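# Unload three sand cores from mould onto plywood boards

## Task

Lift three sand cores out of the mould: the long round-nosed core and the two upright bladed cores standing in the mould half on the robot's right. Set all three down on the plywood boards next to the mould and release them. The remaining two cores must stay upright in the mould.

## Robot and tools

ROBOT. Two arms, left_arm and right_arm, each with six joints and a two-finger gripper. Joint order everywhere (command rows and result lists): waist, shoulder, elbow, wrist pitch, wrist yaw, wrist roll. Stated ranges in rad: waist -2.618 to 3.054, shoulder 0.000 to 3.142, elbow 0.000 to 3.142, wrist pitch -1.571 to 1.571, wrist yaw -1.571 to 1.571, wrist roll -2.094 to 2.094. Real ends may differ by up to 0.059 rad either way.

FRAMES. Scene frame: origin at table-top height midway between the nominal bases, +x out over the table, +y toward left_arm, +z up. Image left/right does not match arm names. Calibrated bases: left_arm at (+0.031, +0.345, 0) m, quat_wxyz (+1.000, 0, 0, +0.008); right_arm at (+0.030, -0.335, 0) m, quat_wxyz (+1.000, 0, 0, -0.014); both have +z up. Each arm's end_effector_position (m) and end_effector_quat_wxyz, and its wrist camera pose, are reported in that arm's own base frame. The gripper's fingers point along its +z, open and close along its y; the reported point sits between the pads, about 1 cm behind the tips. Reported hand poses may be off by a few cm, more at long reach.

COMMAND ROW. Every moving argument is one flat list of 14 numbers covering both arms: left_arm's 6 joint values then its opening, then right_arm's 6 joint values then its opening. Joint values are offsets, scaled to [-1, 1], measured from the Joint targets shown at the start of that action (not from the previous row). Scale: 1.0 = 2.224 rad for waist, shoulder, elbow; 1.0 = 8.485 rad for the three wrist joints. Opening is absolute, not an offset: +1 fully open, -1 closed. To keep a gripper as it is, resend its current command; 0 is a real half-open command. Send 0 on an arm's joints to leave its targets unchanged.

execute_actions(actions, cameras): actions is a list of actions; each action is a list of up to 15 rows, one row per 1/30 s step, and a short action repeats its last row until 15 steps. Repeating an offset in a later action moves further. An action that pushes a joint more than 0.059 rad beyond its range (from the targets at its start) is rejected for both arms; a malformed action, or a bad first action, voids the whole call. An empty list just reports state and images. A joint asked past its true end stops there; a "joint sent to its limit" line may appear, but its absence proves nothing.

move(target, speed, blend, opening_speed, blocking, cameras): target is one 14-number row or a list of up to 15 rows, all offsets from the same current Joint targets, sharing a 10 s budget. Joints travel together, so the hand follows a curve; no obstacle avoidance. speed: rad/s for the joint with most to travel, 0.01 to 12.57, default 0.5, one value or one per target. blend: corner rounding in rad for lists, default 0. opening_speed: rate of the opening on the -1..+1 scale per second, at least 0.2; use a low value on fragile cores. blocking=false returns after about 0.5 s while motion continues. Result adds a "move:" line: done, off_target (resting more than 0.035 rad from target), moving, held, fault, plus limits=held if steps were withheld. Done does not imply contact or no contact.

wait(seconds 0 to 10), stop() brakes a running move, zoom_image(camera cam_left_wrist or cam_right_wrist, region [x0,y0,x1,y1] px, at most 504x504, origin top-left) enlarges the latest image. finished_scene(scene) ends the current scene (give its number) and cannot be reversed; the goal must hold with the robot released.

RESULTS. Joint positions (rad) and Joint velocities (rad/s) per arm, each ending with the finger-pad gap (m; 0.094 fully open). "within noise" means velocities are negligible. Joint targets are the base for your next offsets. Tool commands shows current gripper commands. grip_measured is opening on the command scale; empty it reads up to ~2.7 mm wide; squeezing a hard part it reads up to ~3 mm under the part width. Force limit starts about 0.05 below the touch reading (0.11+ for round parts). grip_effort_nm: motor effort, negative closing, with offset and friction residue, not pad force. Joint torques include arm weight; joints 1-3 wrap sign beyond ±28 N m. "joint command not followed" means the clearance check altered targets. MOTOR HOT appears at 75 °C; at 90 °C the arm folds and idles; at 100 °C it drops. Holding loads or straining at unreachable poses heats motors.

LIMITS PER STEP. Targets may lead measured angles by at most 0.339 rad (big joints) or 2.2 rad (wrist); targets implying a hand jump over 200 mm are scaled back. Tiny turns may not start. Time passes while you think; a running move keeps going.

CAMERAS. cam_left_wrist 896x504, K fx=fy=433.778, cx 446.025, cy 251.203; cam_right_wrist 896x504, fx=fy=443.33, cx 444.172, cy 252.362.

AVOID. Dropping cores, releasing them while moving, fast impacts, hard presses, arms colliding or one gripper closing on the other's fingers (can fail the scene), knocking the two cores that must stay, anything leaving the table. Loose objects can be nudged by outside pushes. A camera cable touching something counts as contact. If an arm presses on something, command targets back past its measured positions.

Each tool is called after "Call:" by a JSON object that holds its "name" and its "arguments", one argument or row to a line.

## Session

Call:
{"name": "execute_actions", "arguments": {
  "actions": []
}}

Scene clock: 0.00 s.
left_arm: end_effector_position=(+0.3631, -0.0246, +0.2028) grip_measured=+1.000 grip_effort_nm=n/a end_effector_quat_wxyz=(+0.569, -0.059, +0.818, -0.064) | right_arm: end_effector_position=(+0.3464, +0.0127, +0.2781) grip_measured=+1.000 grip_effort_nm=n/a end_effector_quat_wxyz=(+0.512, -0.227, +0.829, +0.002)
Joint positions: left_arm=[-0.095 1.034 0.566 0.116 -0.051 -0.203 0.094] | right_arm=[-0.154 1.056 1.018 -0.499 -0.37 -0.476 0.094]
Joint velocities: within noise
Joint torques (N m): no reading
Heat: left arm: 32 °C; right arm: 36 °C.
Joint targets: left_arm=[-0.095 1.027 0.576 0.117 -0.051 -0.202] | right_arm=[-0.154 1.049 1.030 -0.497 -0.374 -0.475]
Tool commands: left_gripper/opening=+1.0 right_gripper/opening=+1.0

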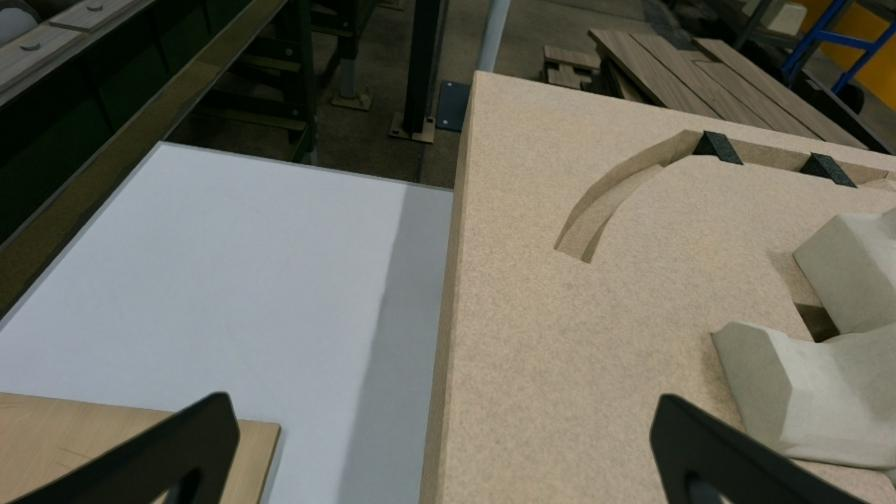

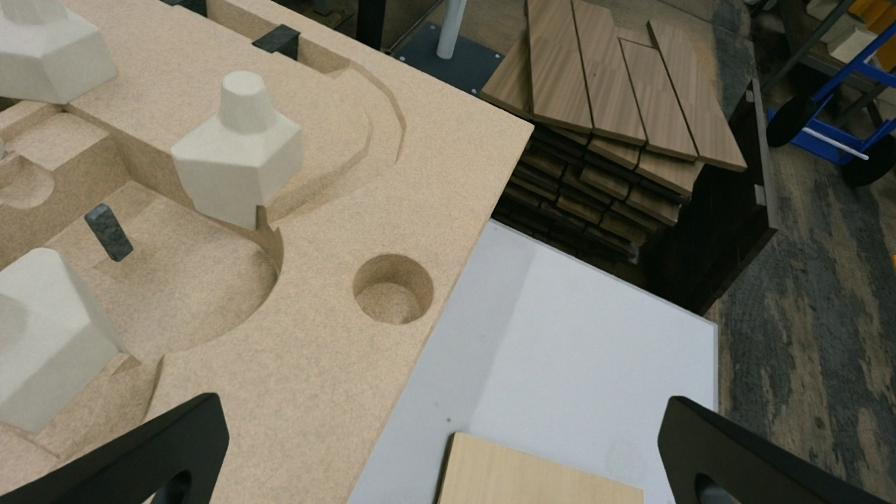

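Call:
{"name": "move", "arguments": {
  "target": [-0.0922,0.1893,0.6376,-0.1906,0.0060,0.0238,1,0.2041,0.1794,0.4335,-0.1182,0.0441,0.0560,1],
  "speed": 0.7
}}

Scene clock: 22.80 s.
left_arm: end_effector_position=(+0.2959, -0.0866, +0.3538) grip_measured=+1.000 grip_effort_nm=0.032 end_effector_quat_wxyz=(+0.299, +0.135, +0.944, -0.041) | right_arm: end_effector_position=(+0.2963, +0.0921, +0.3524) grip_measured=+1.000 grip_effort_nm=0.022 end_effector_quat_wxyz=(+0.299, -0.145, +0.942, +0.046)
Joint positions: left_arm=[-0.293 1.438 1.974 -1.492 -0.008 -0.007 0.094] | right_arm=[0.295 1.441 1.969 -1.485 -0.006 -0.008 0.094]
Joint torques (N m): left_arm=[-0.57 -2.93 5.63 1.5 0.11 0.01] | right_arm=[0.53 -3.11 6.46 0.89 0.08 0.07]
Heat: left arm: 36 °C; right arm: 39 °C.
Joint targets: left_arm=[-0.300 1.448 1.994 -1.500 0.000 0.000] | right_arm=[0.300 1.448 1.994 -1.499 0.000 0.000]
move: done

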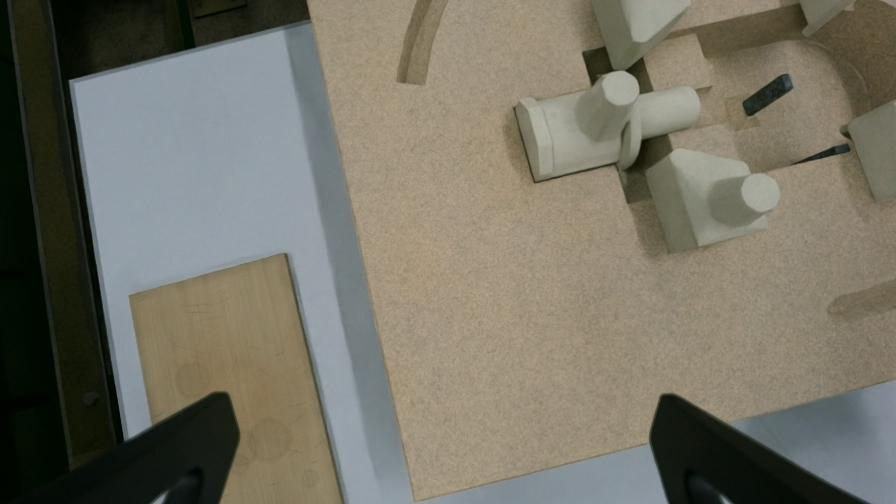

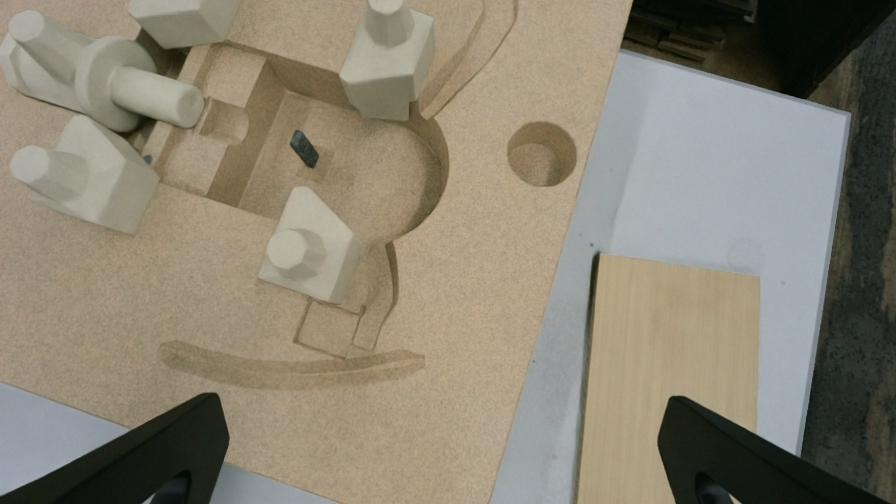

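Call:
{"name": "zoom_image", "arguments": {
  "camera": "cam_right_wrist",
  "region": [0, 0, 500, 400]
}}

Call:
{"name": "zoom_image", "arguments": {
  "camera": "cam_left_wrist",
  "region": [450, 0, 896, 320]
}}

Scaled by 1.008.

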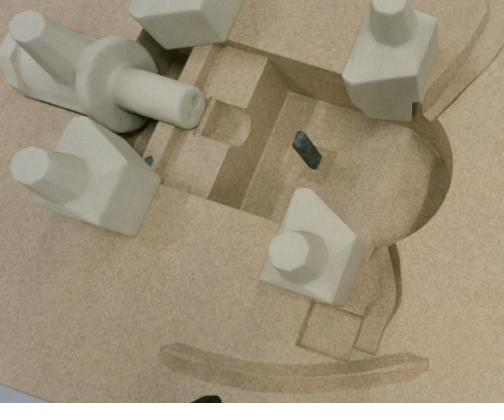

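Scaled by 1.130.

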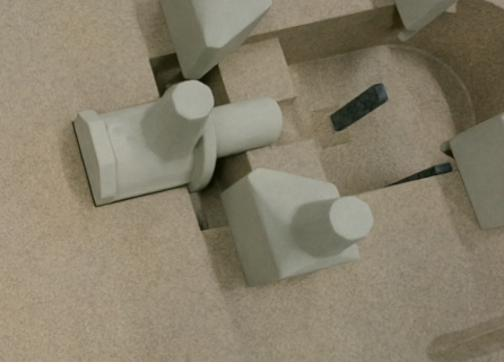

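Call:
{"name": "move", "arguments": {
  "target": [0,0.0817,-0.0469,0.0335,0,0,1,0,0.0817,-0.0469,0.0335,0,0,1],
  "speed": 0.6
}}

Scene clock: 59.40 s.
left_arm: end_effector_position=(+0.3814, -0.1124, +0.2981) grip_measured=+1.000 grip_effort_nm=0.032 end_effector_quat_wxyz=(+0.293, +0.135, +0.946, -0.040) | right_arm: end_effector_position=(+0.3795, +0.1172, +0.2959) grip_measured=+1.000 grip_effort_nm=0.027 end_effector_quat_wxyz=(+0.288, -0.145, +0.946, +0.044)
Joint positions: left_arm=[-0.293 1.631 1.891 -1.23 -0.008 -0.007 0.094] | right_arm=[0.295 1.635 1.891 -1.235 -0.005 -0.007 0.094]
Joint torques (N m): left_arm=[-0.59 -6.19 4.62 1.68 0.12 0.01] | right_arm=[0.51 -6.43 5.24 1.19 0.04 0.05]
Heat: left arm: 34 °C; right arm: 38 °C.
Joint targets: left_arm=[-0.300 1.629 1.890 -1.216 0.000 -0.001] | right_arm=[0.300 1.630 1.890 -1.216 0.000 0.001]
move: done

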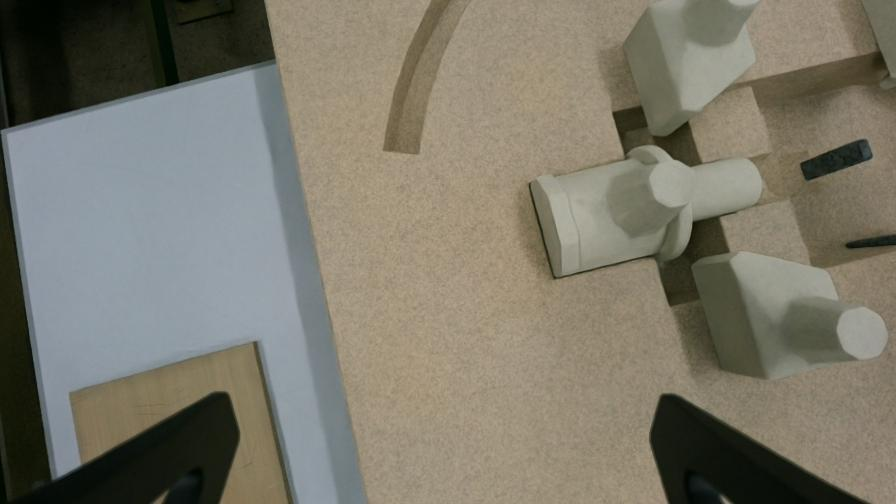

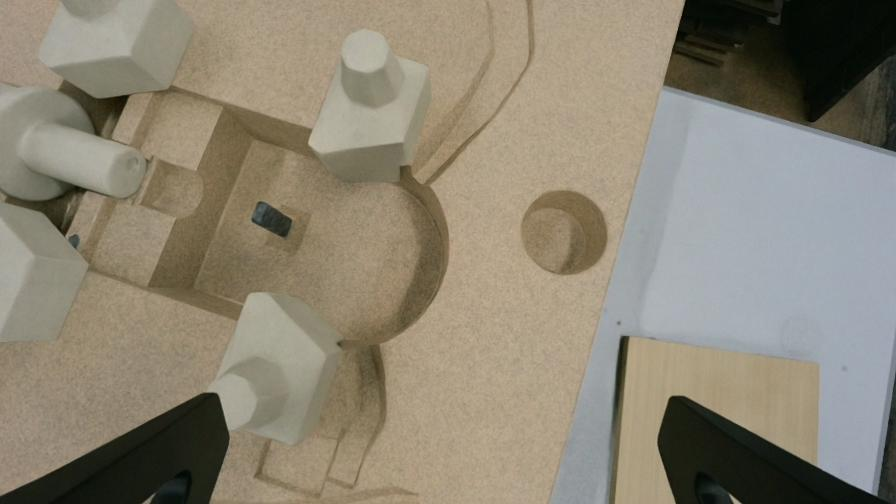

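Call:
{"name": "zoom_image", "arguments": {
  "camera": "cam_right_wrist",
  "region": [200, 10, 500, 250]
}}

Call:
{"name": "zoom_image", "arguments": {
  "camera": "cam_right_wrist",
  "region": [150, 250, 450, 504]
}}

Scaled by 1.680.

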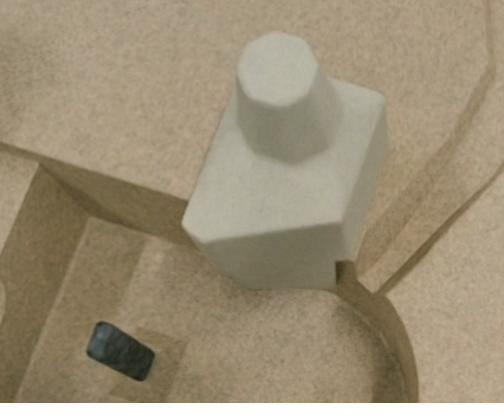

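Scaled by 1.680.

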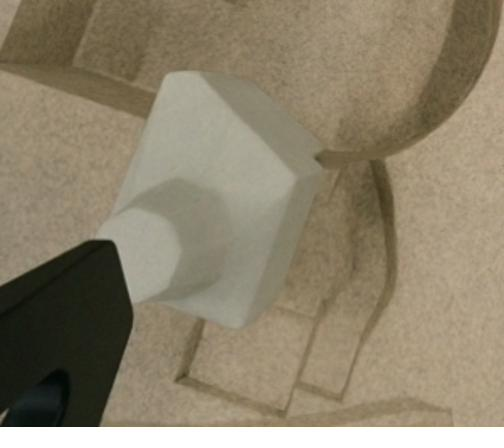

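Call:
{"name": "move", "arguments": {
  "target": [-0.1034,0.1825,0.149,0.0035,0,0,1,0.1106,0.0535,0.018,-0.01945,0,0,1],
  "speed": 0.6
}}

Scene clock: 105.13 s.
left_arm: end_effector_position=(+0.4283, -0.2504, +0.2448) grip_measured=+1.000 grip_effort_nm=0.022 end_effector_quat_wxyz=(+0.261, +0.250, +0.930, -0.070) | right_arm: end_effector_position=(+0.3290, +0.2010, +0.2450) grip_measured=+1.000 grip_effort_nm=0.027 end_effector_quat_wxyz=(+0.175, -0.268, +0.946, +0.049)
Joint positions: left_arm=[-0.532 2.024 2.196 -1.195 -0.003 -0.006 0.094] | right_arm=[0.545 1.741 1.901 -1.365 -0.001 -0.006 0.094]
Joint torques (N m): left_arm=[0.21 -8.69 6.99 1.53 0.05 0.01] | right_arm=[0.09 -6.26 7.57 0.53 0 0.04]
Heat: left arm: 36 °C; right arm: 38 °C.
Joint targets: left_arm=[-0.530 2.035 2.221 -1.186 0.000 -0.001] | right_arm=[0.547 1.749 1.930 -1.381 0.000 0.001]
move: done

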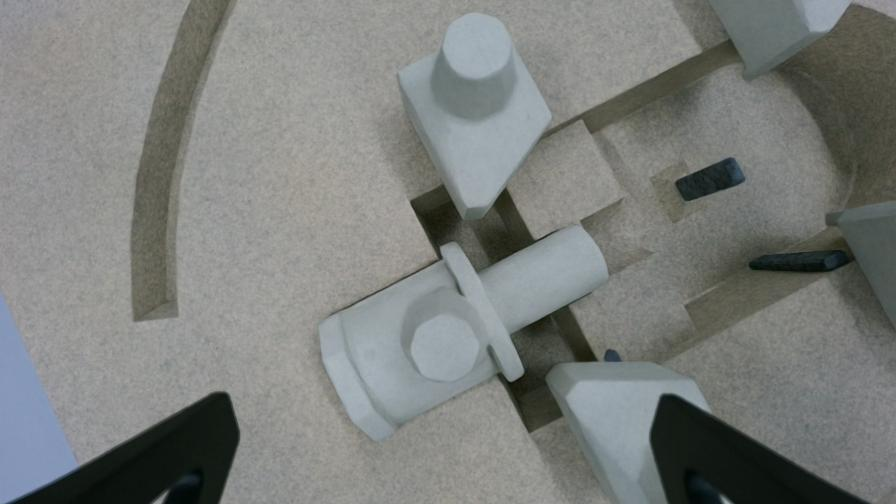

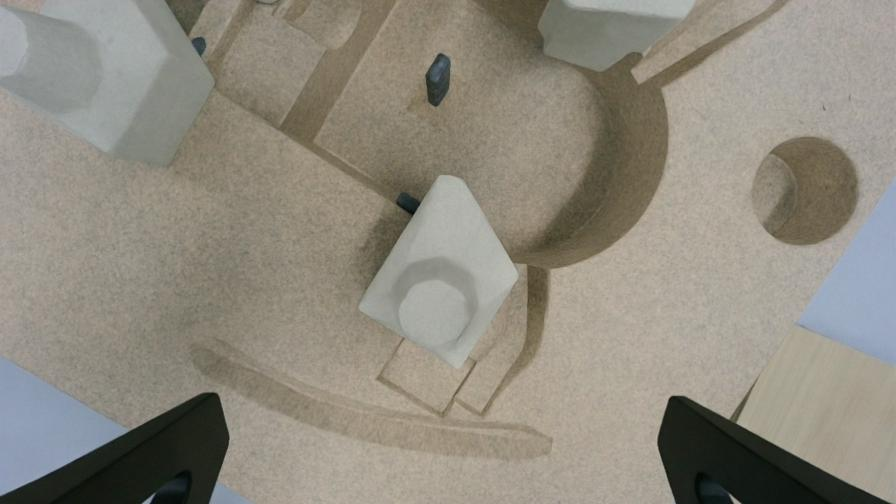

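Call:
{"name": "move", "arguments": {
  "target": [0,0,0,0,0,0,1,0.0036,-0.0222,-0.1288,0.02794,0,0,1],
  "speed": 0.4
}}

Scene clock: 113.67 s.
left_arm: end_effector_position=(+0.4283, -0.2504, +0.2448) grip_measured=+1.000 grip_effort_nm=0.037 end_effector_quat_wxyz=(+0.261, +0.250, +0.930, -0.070) | right_arm: end_effector_position=(+0.3335, +0.2037, +0.1823) grip_measured=+1.000 grip_effort_nm=0.032 end_effector_quat_wxyz=(+0.155, -0.269, +0.950, +0.043)
Joint positions: left_arm=[-0.532 2.024 2.196 -1.195 -0.003 -0.006 0.094] | right_arm=[0.545 1.734 1.649 -1.163 -0.001 -0.006 0.094]
Joint torques (N m): left_arm=[0.23 -8.69 7.02 1.56 0.05 0.01] | right_arm=[0.8 -9.99 5.14 0.82 0 0.04]
Heat: left arm: 35 °C; right arm: 38 °C.
Joint targets: left_arm=[-0.530 2.035 2.221 -1.186 0.000 -0.001] | right_arm=[0.555 1.700 1.643 -1.143 0.000 0.001]
move: done

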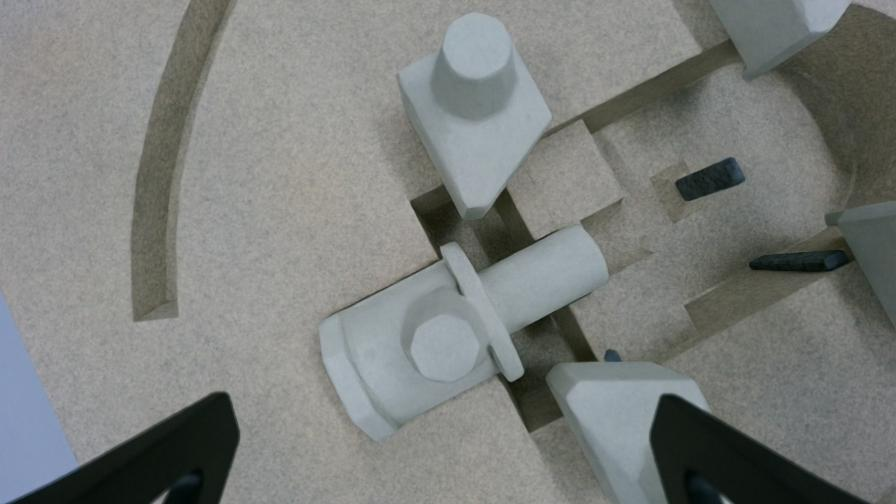

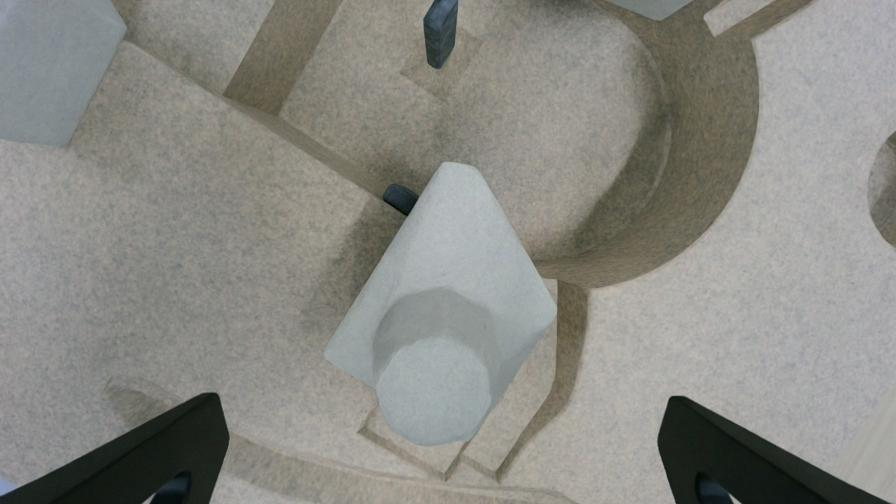

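Call:
{"name": "move", "arguments": {
  "target": [0,0,0,0,0,0,1,0.0036,0.0031,-0.0411,0.01157,0,0,1],
  "speed": 0.3,
  "cameras": ["cam_right_wrist"]
}}

Scene clock: 127.33 s.
left_arm: end_effector_position=(+0.4283, -0.2504, +0.2448) grip_measured=+1.000 grip_effort_nm=0.027 end_effector_quat_wxyz=(+0.261, +0.250, +0.930, -0.070) | right_arm: end_effector_position=(+0.3349, +0.2095, +0.1613) grip_measured=+1.000 grip_effort_nm=0.022 end_effector_quat_wxyz=(+0.159, -0.274, +0.947, +0.045)
Joint positions: left_arm=[-0.532 2.024 2.196 -1.195 -0.003 -0.006 0.094] | right_arm=[0.556 1.732 1.559 -1.066 -0.001 -0.006 0.094]
Joint torques (N m): left_arm=[0.14 -8.61 6.99 1.56 0.03 0] | right_arm=[0.55 -9.29 5.07 0.84 0 0.04]
Heat: left arm: 36 °C; right arm: 40 °C.
Joint targets: left_arm=[-0.530 2.035 2.221 -1.186 0.000 -0.001] | right_arm=[0.563 1.707 1.552 -1.045 0.000 0.001]
move: done
Images, in order (width x height): cam_right_wrist 896x504.

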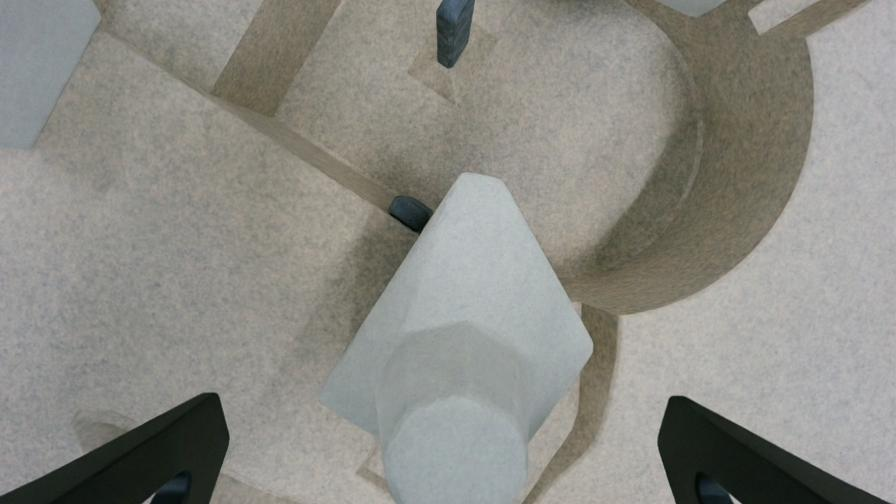

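Call:
{"name": "move", "arguments": {
  "target": [0,0,0,0,0,0,1,-0.009,0.0135,0.0135,0,0,0,1],
  "speed": 0.3,
  "cameras": ["cam_right_wrist"]
}}

Scene clock: 137.17 s.
left_arm: end_effector_position=(+0.4283, -0.2504, +0.2448) grip_measured=+1.000 grip_effort_nm=0.032 end_effector_quat_wxyz=(+0.261, +0.250, +0.930, -0.070) | right_arm: end_effector_position=(+0.3366, +0.2074, +0.1614) grip_measured=+1.000 grip_effort_nm=0.022 end_effector_quat_wxyz=(+0.160, -0.270, +0.948, +0.045)
Joint positions: left_arm=[-0.532 2.024 2.196 -1.195 -0.003 -0.006 0.094] | right_arm=[0.549 1.732 1.559 -1.064 -0.001 -0.006 0.094]
Joint torques (N m): left_arm=[0.23 -8.64 6.9 1.53 0.07 0] | right_arm=[-0.7 -6.86 7.43 0.81 0 0.04]
Heat: left arm: 36 °C; right arm: 39 °C.
Joint targets: left_arm=[-0.530 2.035 2.221 -1.186 0.000 -0.001] | right_arm=[0.542 1.737 1.582 -1.045 0.000 0.001]
move: done
Images, in order (width x height): cam_right_wrist 896x504.

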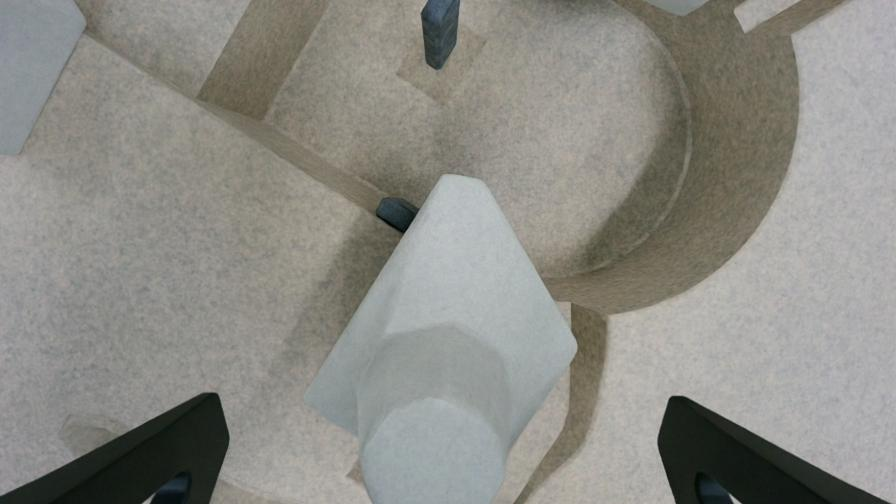

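Call:
{"name": "move", "arguments": {
  "target": [0,0,0,0,0,0,1,0.0055,0.012,0.012,0,0,0,1],
  "speed": 0.3,
  "cameras": ["cam_right_wrist"]
}}

Scene clock: 140.60 s.
left_arm: end_effector_position=(+0.4283, -0.2504, +0.2448) grip_measured=+1.000 grip_effort_nm=0.032 end_effector_quat_wxyz=(+0.261, +0.250, +0.930, -0.070) | right_arm: end_effector_position=(+0.3408, +0.2099, +0.1600) grip_measured=+1.000 grip_effort_nm=0.027 end_effector_quat_wxyz=(+0.160, -0.270, +0.948, +0.045)
Joint positions: left_arm=[-0.532 2.024 2.196 -1.195 -0.003 -0.006 0.094] | right_arm=[0.549 1.751 1.577 -1.063 -0.001 -0.006 0.094]
Joint torques (N m): left_arm=[0.16 -8.58 6.99 1.54 0.07 0.01] | right_arm=[0.42 -6.48 8.2 0.8 0 0.04]
Heat: left arm: 36 °C; right arm: 39 °C.
Joint targets: left_arm=[-0.530 2.035 2.221 -1.186 0.000 -0.001] | right_arm=[0.555 1.763 1.609 -1.045 0.000 0.001]
move: done
Images, in order (width x height): cam_right_wrist 896x504.

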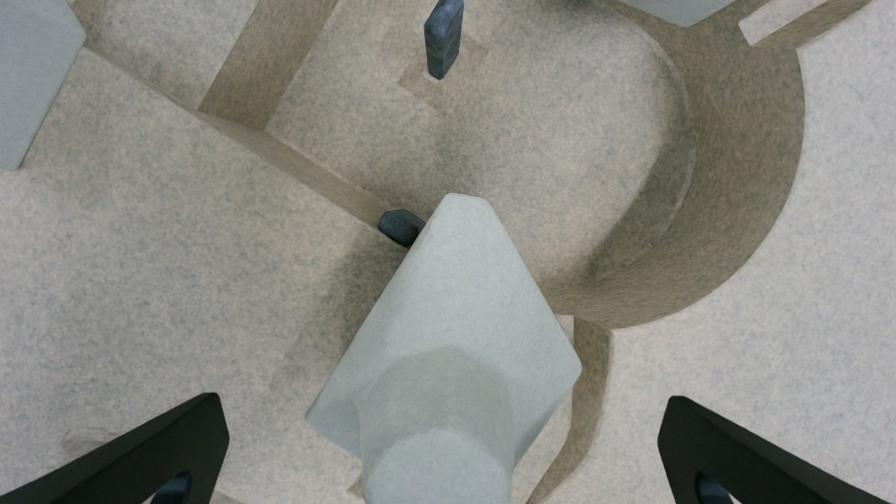

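Call:
{"name": "move", "arguments": {
  "target": [0,0,0,0,0,0,1,0,0,0,0,0,0,-0.55],
  "opening_speed": 0.4,
  "cameras": ["cam_right_wrist"]
}}

Scene clock: 146.93 s.
left_arm: end_effector_position=(+0.4283, -0.2504, +0.2448) grip_measured=+1.000 grip_effort_nm=0.037 end_effector_quat_wxyz=(+0.261, +0.250, +0.930, -0.070) | right_arm: end_effector_position=(+0.3404, +0.2107, +0.1600) grip_measured=-0.350 grip_effort_nm=-1.004 end_effector_quat_wxyz=(+0.159, -0.271, +0.948, +0.046)
Joint positions: left_arm=[-0.532 2.024 2.196 -1.195 -0.003 -0.006 0.094] | right_arm=[0.55 1.751 1.577 -1.063 -0.003 -0.006 0.031]
Joint torques (N m): left_arm=[0.2 -8.7 6.91 1.55 0.06 -0.01] | right_arm=[0.35 -6.45 8.18 0.79 0.03 0.04]
Heat: left arm: 37 °C; right arm: 38 °C.
Joint targets: left_arm=[-0.530 2.035 2.221 -1.186 0.000 -0.001] | right_arm=[0.555 1.763 1.609 -1.045 0.000 0.001]
move: done
Images, in order (width x height): cam_right_wrist 896x504.

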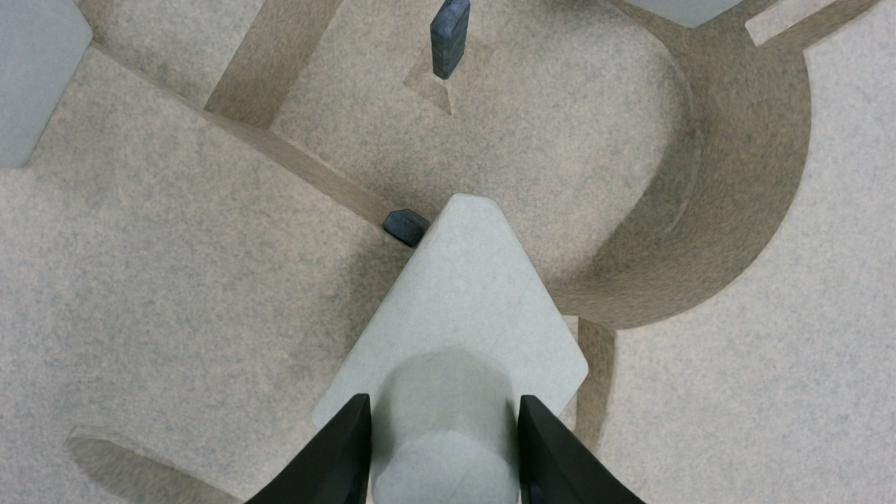

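Call:
{"name": "move", "arguments": {
  "target": [0,0,0,0,0,0,1,0,0.0034,0.0398,-0.00955,0,0,-0.55],
  "speed": 0.15
}}

Scene clock: 163.20 s.
left_arm: end_effector_position=(+0.4283, -0.2504, +0.2448) grip_measured=+1.000 grip_effort_nm=0.032 end_effector_quat_wxyz=(+0.261, +0.250, +0.930, -0.070) | right_arm: end_effector_position=(+0.3409, +0.2110, +0.1717) grip_measured=-0.351 grip_effort_nm=-1.004 end_effector_quat_wxyz=(+0.153, -0.271, +0.949, +0.044)
Joint positions: left_arm=[-0.532 2.024 2.196 -1.195 -0.003 -0.006 0.094] | right_arm=[0.55 1.771 1.652 -1.132 -0.003 -0.006 0.03]
Joint torques (N m): left_arm=[0.14 -8.58 6.99 1.55 0.06 0.01] | right_arm=[0.36 -7.53 9.22 0.66 0.03 0.05]
Heat: left arm: 37 °C; right arm: 37 °C.
Joint targets: left_arm=[-0.530 2.035 2.221 -1.186 0.000 -0.001] | right_arm=[0.555 1.771 1.697 -1.126 0.000 0.001]
move: off_target (right_arm); right_arm: the elbow is farthest, 0.046 rad from its target

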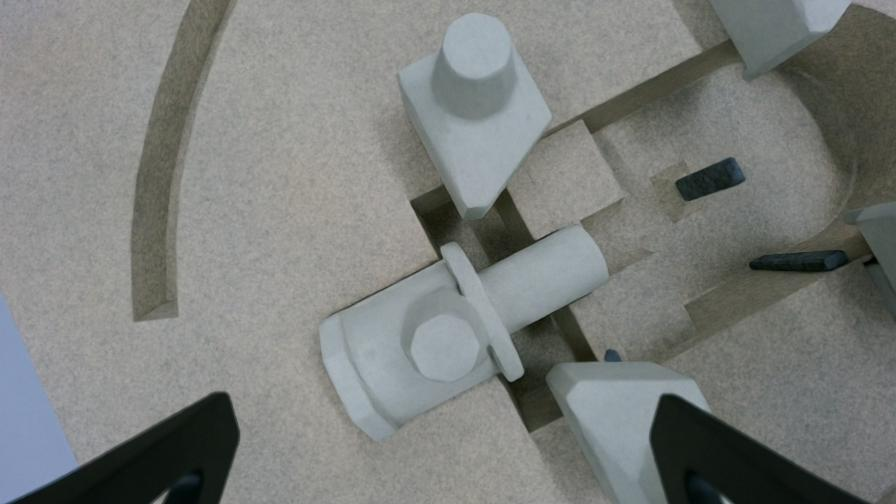

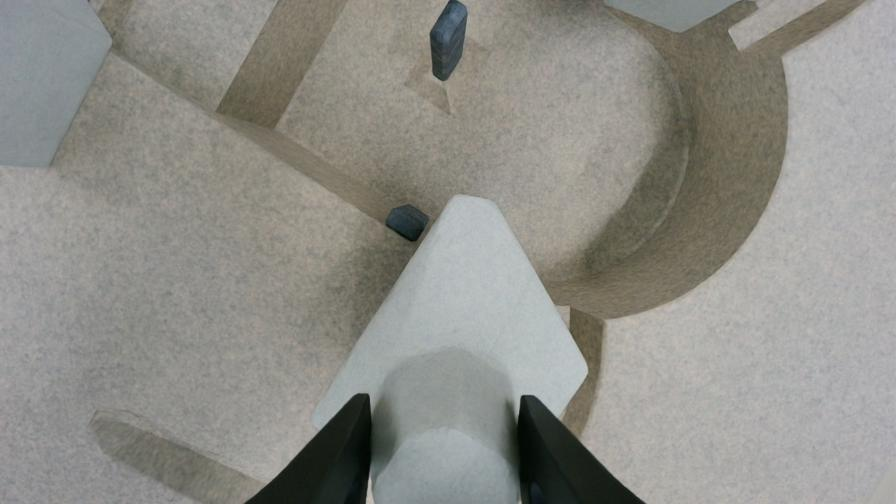

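Call:
{"name": "move", "arguments": {
  "target": [
    [0,0,0,0,0,0,1,0,0.0070,0.0447,-0.0099,0,0,-0.55],
    [0,0,0,0,0,0,1,0,0.0174,0.0946,-0.02024,0,0,-0.55],
    [0,0,0,0,0,0,1,0,0.0324,0.1520,-0.03136,0,0,-0.55],
    [0,0,0,0,0,0,1,0,0.0472,0.2012,-0.04035,0,0,-0.55]
  ],
  "speed": 0.25,
  "blend": 0.02
}}

Scene clock: 168.70 s.
left_arm: end_effector_position=(+0.4283, -0.2504, +0.2448) grip_measured=+1.000 grip_effort_nm=0.042 end_effector_quat_wxyz=(+0.261, +0.250, +0.930, -0.070) | right_arm: end_effector_position=(+0.3415, +0.2114, +0.2484) grip_measured=-0.351 grip_effort_nm=-1.004 end_effector_quat_wxyz=(+0.152, -0.271, +0.949, +0.044)
Joint positions: left_arm=[-0.532 2.024 2.196 -1.195 -0.003 -0.006 0.094] | right_arm=[0.55 1.874 2.102 -1.48 -0.003 -0.006 0.03]
Joint torques (N m): left_arm=[0.14 -8.73 7.1 1.54 0.05 0] | right_arm=[0.38 -7.6 8.5 0.73 0.02 0.04]
Heat: left arm: 37 °C; right arm: 37 °C.
Joint targets: left_arm=[-0.530 2.035 2.221 -1.186 0.000 -0.001] | right_arm=[0.555 1.876 2.145 -1.469 0.000 0.001]
move: off_target (right_arm); right_arm: the elbow is farthest, 0.043 rad from its target

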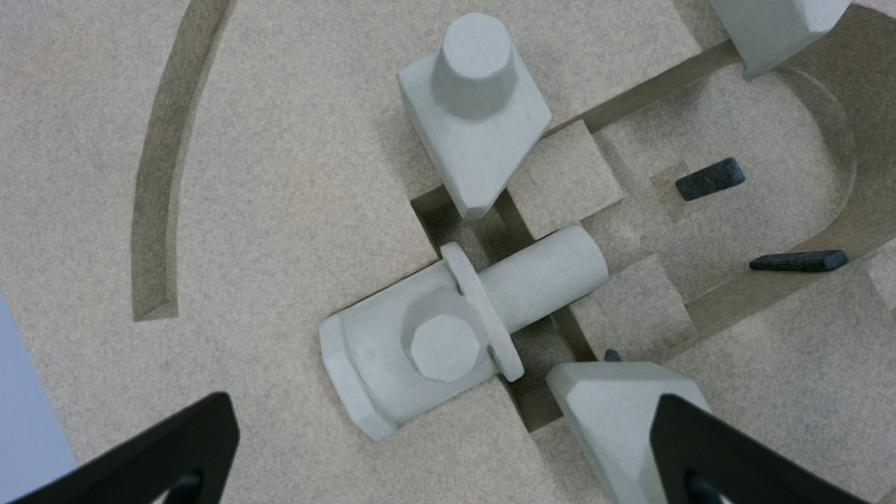

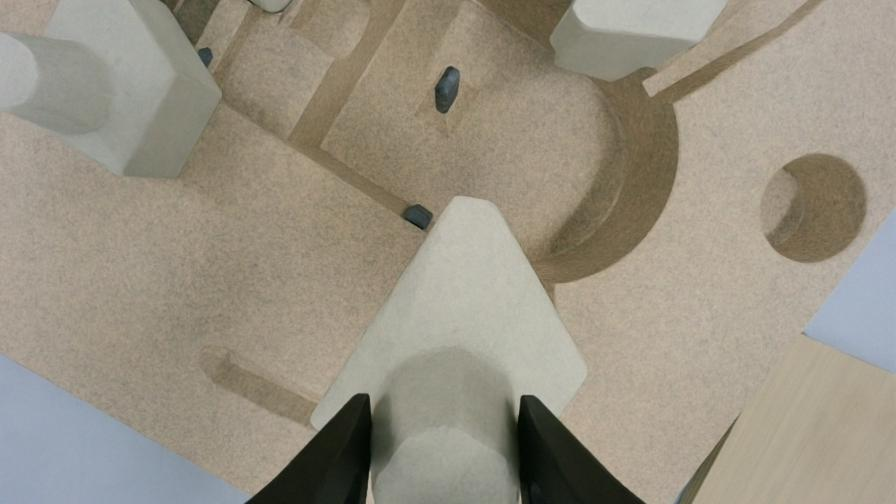

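Call:
{"name": "move", "arguments": {
  "target": [-0.1439,-0.6245,-0.6412,0.0869,0,0,1,0,0,0,0,0,0,-0.55],
  "speed": 0.8,
  "cameras": ["cam_left_wrist"]
}}

Scene clock: 175.67 s.
left_arm: end_effector_position=(+0.1873, -0.2080, +0.2968) grip_measured=+1.000 grip_effort_nm=0.027 end_effector_quat_wxyz=(+0.534, +0.329, +0.741, -0.240) | right_arm: end_effector_position=(+0.3412, +0.2112, +0.2483) grip_measured=-0.351 grip_effort_nm=-1.004 end_effector_quat_wxyz=(+0.152, -0.271, +0.949, +0.044)
Joint positions: left_arm=[-0.843 0.655 0.804 -0.469 -0.002 -0.006 0.094] | right_arm=[0.55 1.874 2.102 -1.481 -0.003 -0.006 0.03]
Joint torques (N m): left_arm=[-0.55 -0.13 4.79 2.42 0.07 0.01] | right_arm=[0.38 -7.6 8.46 0.73 0.03 0.04]
Heat: left arm: 37 °C; right arm: 37 °C.
Joint targets: left_arm=[-0.850 0.646 0.795 -0.449 0.000 -0.001] | right_arm=[0.555 1.876 2.145 -1.469 0.000 0.001]
move: off_target (right_arm); right_arm: the elbow is farthest, 0.043 rad from its target
Images, in order (width x height): cam_left_wrist 896x504.

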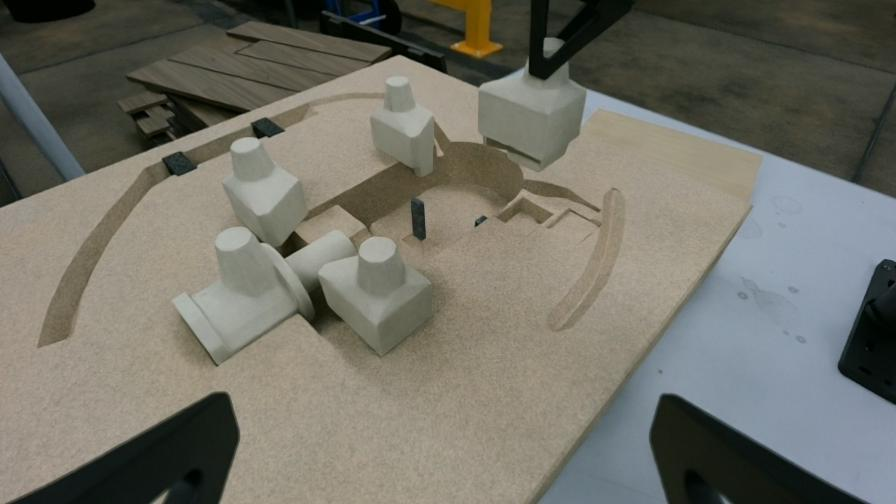

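Very informative view; zooming in on the held core.

Call:
{"name": "zoom_image", "arguments": {
  "camera": "cam_left_wrist",
  "region": [340, 30, 640, 330]
}}

Scaled by 1.680.

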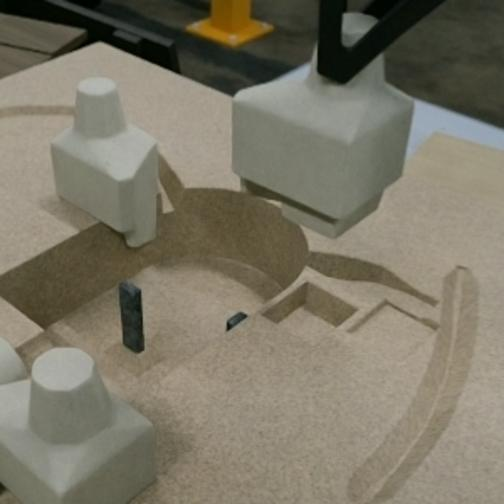

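Call:
{"name": "move", "arguments": {
  "target": [0,0,0,0,0,0,1,0,0,0,0,0,0.1768,-0.55],
  "speed": 0.8,
  "cameras": ["cam_left_wrist"]
}}

Call:
{"name": "zoom_image", "arguments": {
  "camera": "cam_left_wrist",
  "region": [340, 30, 640, 230]
}}

Scene clock: 187.47 s.
left_arm: end_effector_position=(+0.1873, -0.2080, +0.2970) grip_measured=+1.000 grip_effort_nm=0.032 end_effector_quat_wxyz=(+0.534, +0.329, +0.741, -0.240) | right_arm: end_effector_position=(+0.3411, +0.2112, +0.2482) grip_measured=-0.351 grip_effort_nm=-1.004 end_effector_quat_wxyz=(+0.081, +0.447, +0.881, +0.135)
Joint positions: left_arm=[-0.843 0.655 0.804 -0.469 -0.002 -0.006 0.094] | right_arm=[0.55 1.874 2.102 -1.482 -0.003 1.49 0.03]
Joint torques (N m): left_arm=[-0.44 -0.17 4.85 2.42 0.06 0.01] | right_arm=[0.36 -7.58 8.5 0.73 0.01 0.05]
Heat: left arm: 38 °C; right arm: 37 °C.
Joint targets: left_arm=[-0.850 0.646 0.795 -0.449 0.000 -0.001] | right_arm=[0.555 1.876 2.145 -1.469 0.000 1.501]
move: off_target (right_arm); right_arm: the elbow is farthest, 0.043 rad from its target
Images, in order (width x height): cam_left_wrist 896x504.

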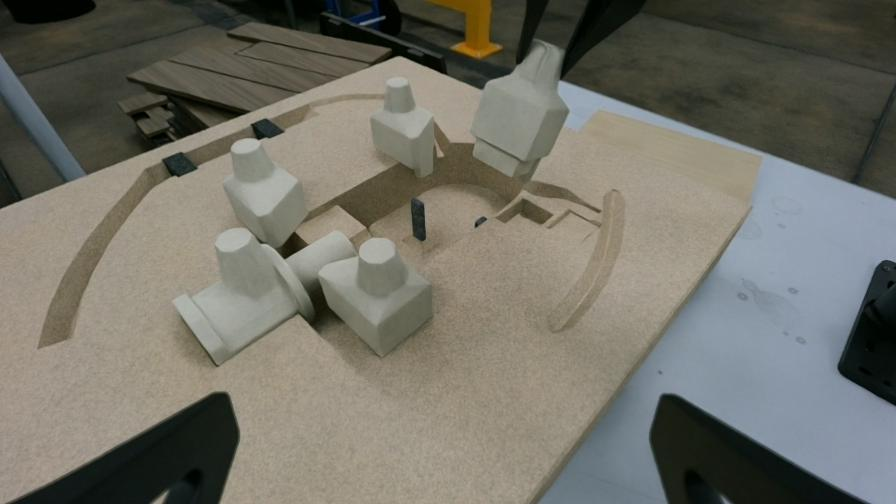

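Scaled by 1.680.

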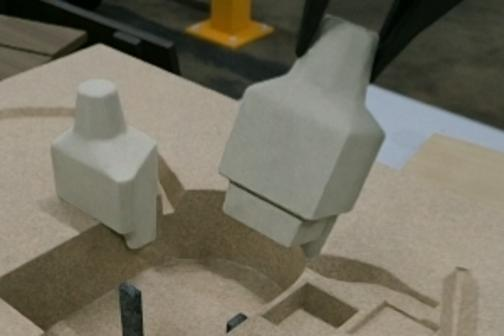

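Call:
{"name": "move", "arguments": {
  "target": [0,0,0,0,0,0,1,0,0,0,0,0,-0.37,-0.55],
  "speed": 1.0,
  "cameras": ["cam_left_wrist"]
}}

Call:
{"name": "zoom_image", "arguments": {
  "camera": "cam_left_wrist",
  "region": [340, 30, 640, 230]
}}

Scene clock: 195.43 s.
left_arm: end_effector_position=(+0.1873, -0.2081, +0.2971) grip_measured=+1.000 grip_effort_nm=0.027 end_effector_quat_wxyz=(+0.534, +0.329, +0.741, -0.240) | right_arm: end_effector_position=(+0.3411, +0.2110, +0.2482) grip_measured=-0.353 grip_effort_nm=-1.004 end_effector_quat_wxyz=(-0.136, +0.875, -0.458, +0.080)
Joint positions: left_arm=[-0.843 0.655 0.804 -0.468 -0.002 -0.006 0.094] | right_arm=[0.55 1.874 2.102 -1.482 -0.003 -1.627 0.03]
Joint torques (N m): left_arm=[-0.5 -0.09 4.77 2.4 0.03 -0.01] | right_arm=[0.38 -7.61 8.49 0.74 0.02 -0.16]
Heat: left arm: 40 °C; right arm: 37 °C.
Joint targets: left_arm=[-0.850 0.646 0.795 -0.449 0.000 -0.001] | right_arm=[0.555 1.876 2.145 -1.469 0.000 -1.639]
move: off_target (right_arm); right_arm: the elbow is farthest, 0.043 rad from its target
Images, in order (width x height): cam_left_wrist 896x504.

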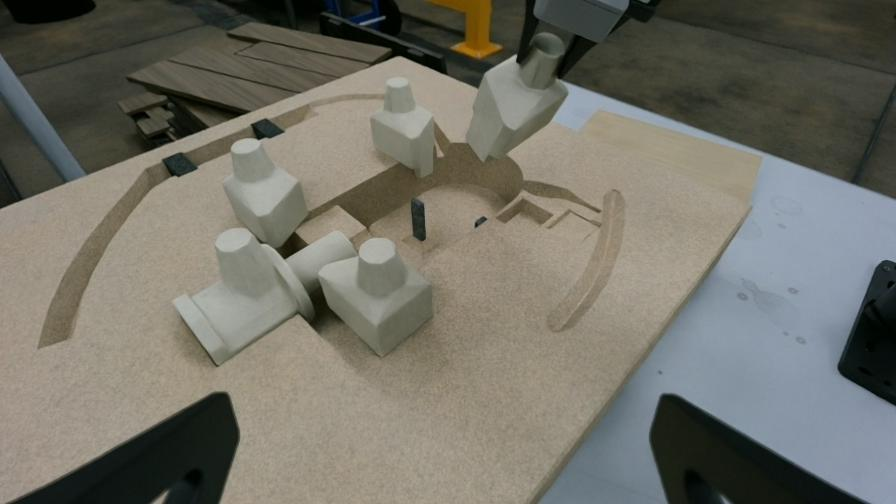

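Scaled by 1.680.

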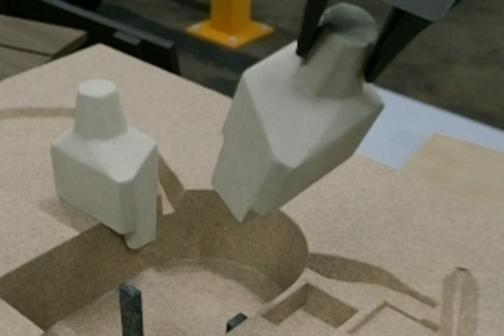

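Call:
{"name": "move", "arguments": {
  "target": [0,0,0,0,0,0,1,-0.4123,-0.147,-0.1691,0.0075,0,0.1933,-0.55],
  "speed": 0.7
}}

Scene clock: 227.47 s.
left_arm: end_effector_position=(+0.1873, -0.2081, +0.2971) grip_measured=+1.000 grip_effort_nm=0.027 end_effector_quat_wxyz=(+0.534, +0.329, +0.741, -0.240) | right_arm: end_effector_position=(+0.3079, -0.1159, +0.2463) grip_measured=-0.352 grip_effort_nm=-1.004 end_effector_quat_wxyz=(+0.145, +0.175, +0.973, -0.028)
Joint positions: left_arm=[-0.843 0.655 0.804 -0.468 -0.002 -0.006 0.094] | right_arm=[-0.362 1.592 1.766 -1.448 0.002 -0.007 0.03]
Joint torques (N m): left_arm=[-0.57 -0.18 4.82 2.4 0.04 0.02] | right_arm=[0.05 -9.07 5.3 0.98 -0.03 0.04]
Heat: left arm: 44 °C; right arm: 38 °C.
Joint targets: left_arm=[-0.850 0.646 0.795 -0.449 0.000 -0.001] | right_arm=[-0.362 1.549 1.768 -1.405 0.000 0.002]
move: off_target (right_arm); right_arm: the shoulder is farthest, 0.043 rad from its target

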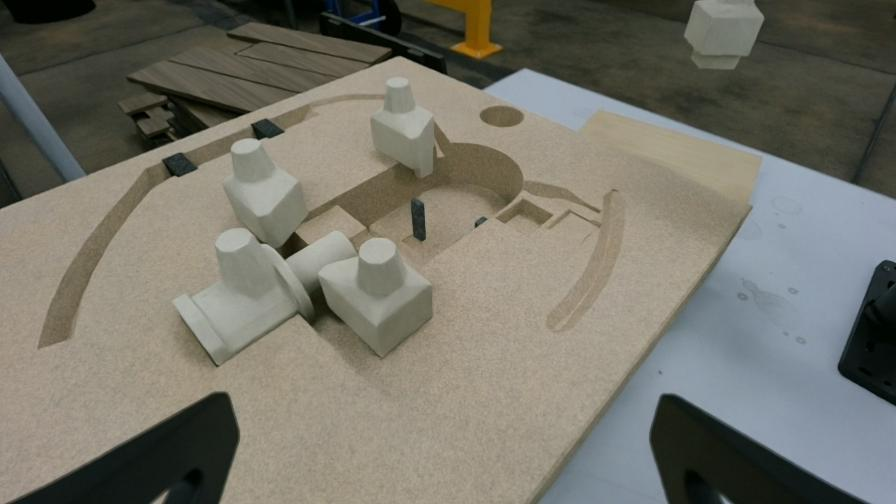

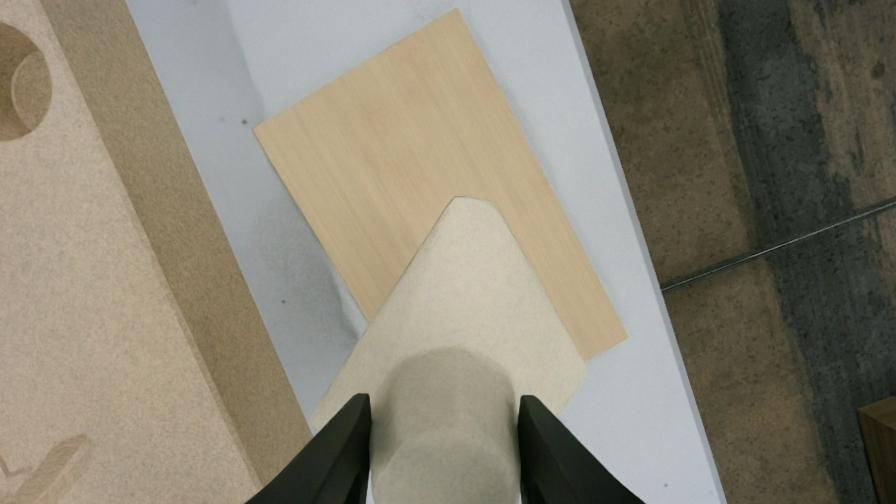

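Call:
{"name": "move", "arguments": {
  "target": [0,0,0,0,0,0,1,0.022,0.0854,-0.0225,0.0282,0,0,-0.55],
  "speed": 0.4
}}

Scene clock: 239.30 s.
left_arm: end_effector_position=(+0.1873, -0.2081, +0.2971) grip_measured=+1.000 grip_effort_nm=0.032 end_effector_quat_wxyz=(+0.534, +0.329, +0.741, -0.240) | right_arm: end_effector_position=(+0.3727, -0.1215, +0.1930) grip_measured=-0.352 grip_effort_nm=-0.999 end_effector_quat_wxyz=(+0.157, +0.153, +0.975, -0.026)
Joint positions: left_arm=[-0.843 0.655 0.804 -0.468 -0.002 -0.006 0.094] | right_arm=[-0.318 1.749 1.71 -1.212 0 -0.006 0.03]
Joint torques (N m): left_arm=[-0.54 -0.05 4.83 2.41 0.04 0] | right_arm=[0.36 -8.02 6.12 1.03 -0.02 0.04]
Heat: left arm: 45 °C; right arm: 38 °C.
Joint targets: left_arm=[-0.850 0.646 0.795 -0.449 0.000 -0.001] | right_arm=[-0.313 1.739 1.719 -1.166 0.000 0.001]
move: off_target (right_arm); right_arm: the wrist pitch is farthest, 0.046 rad from its target

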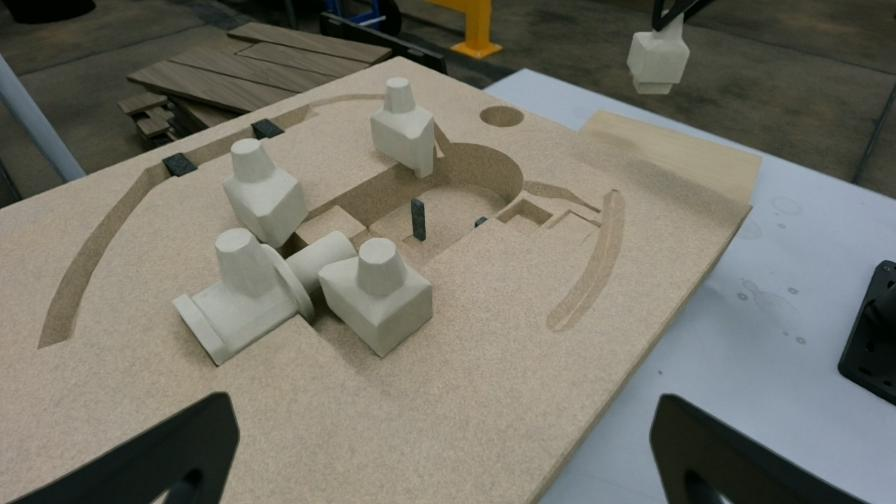

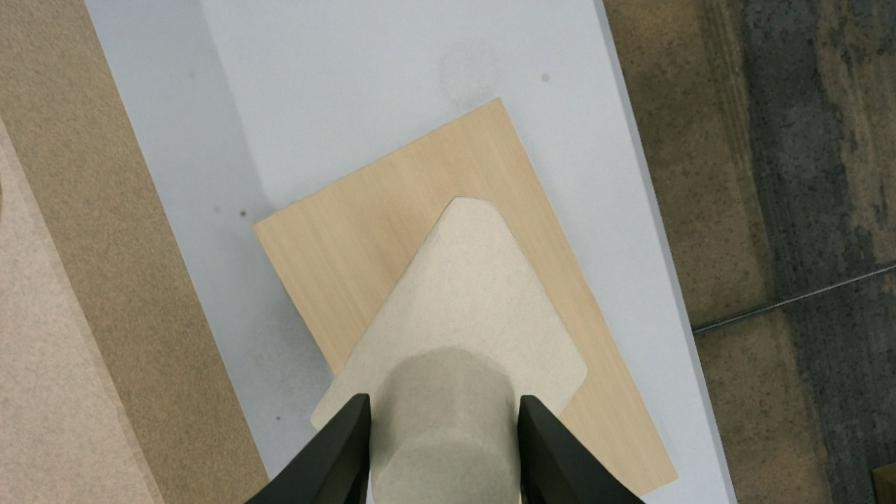

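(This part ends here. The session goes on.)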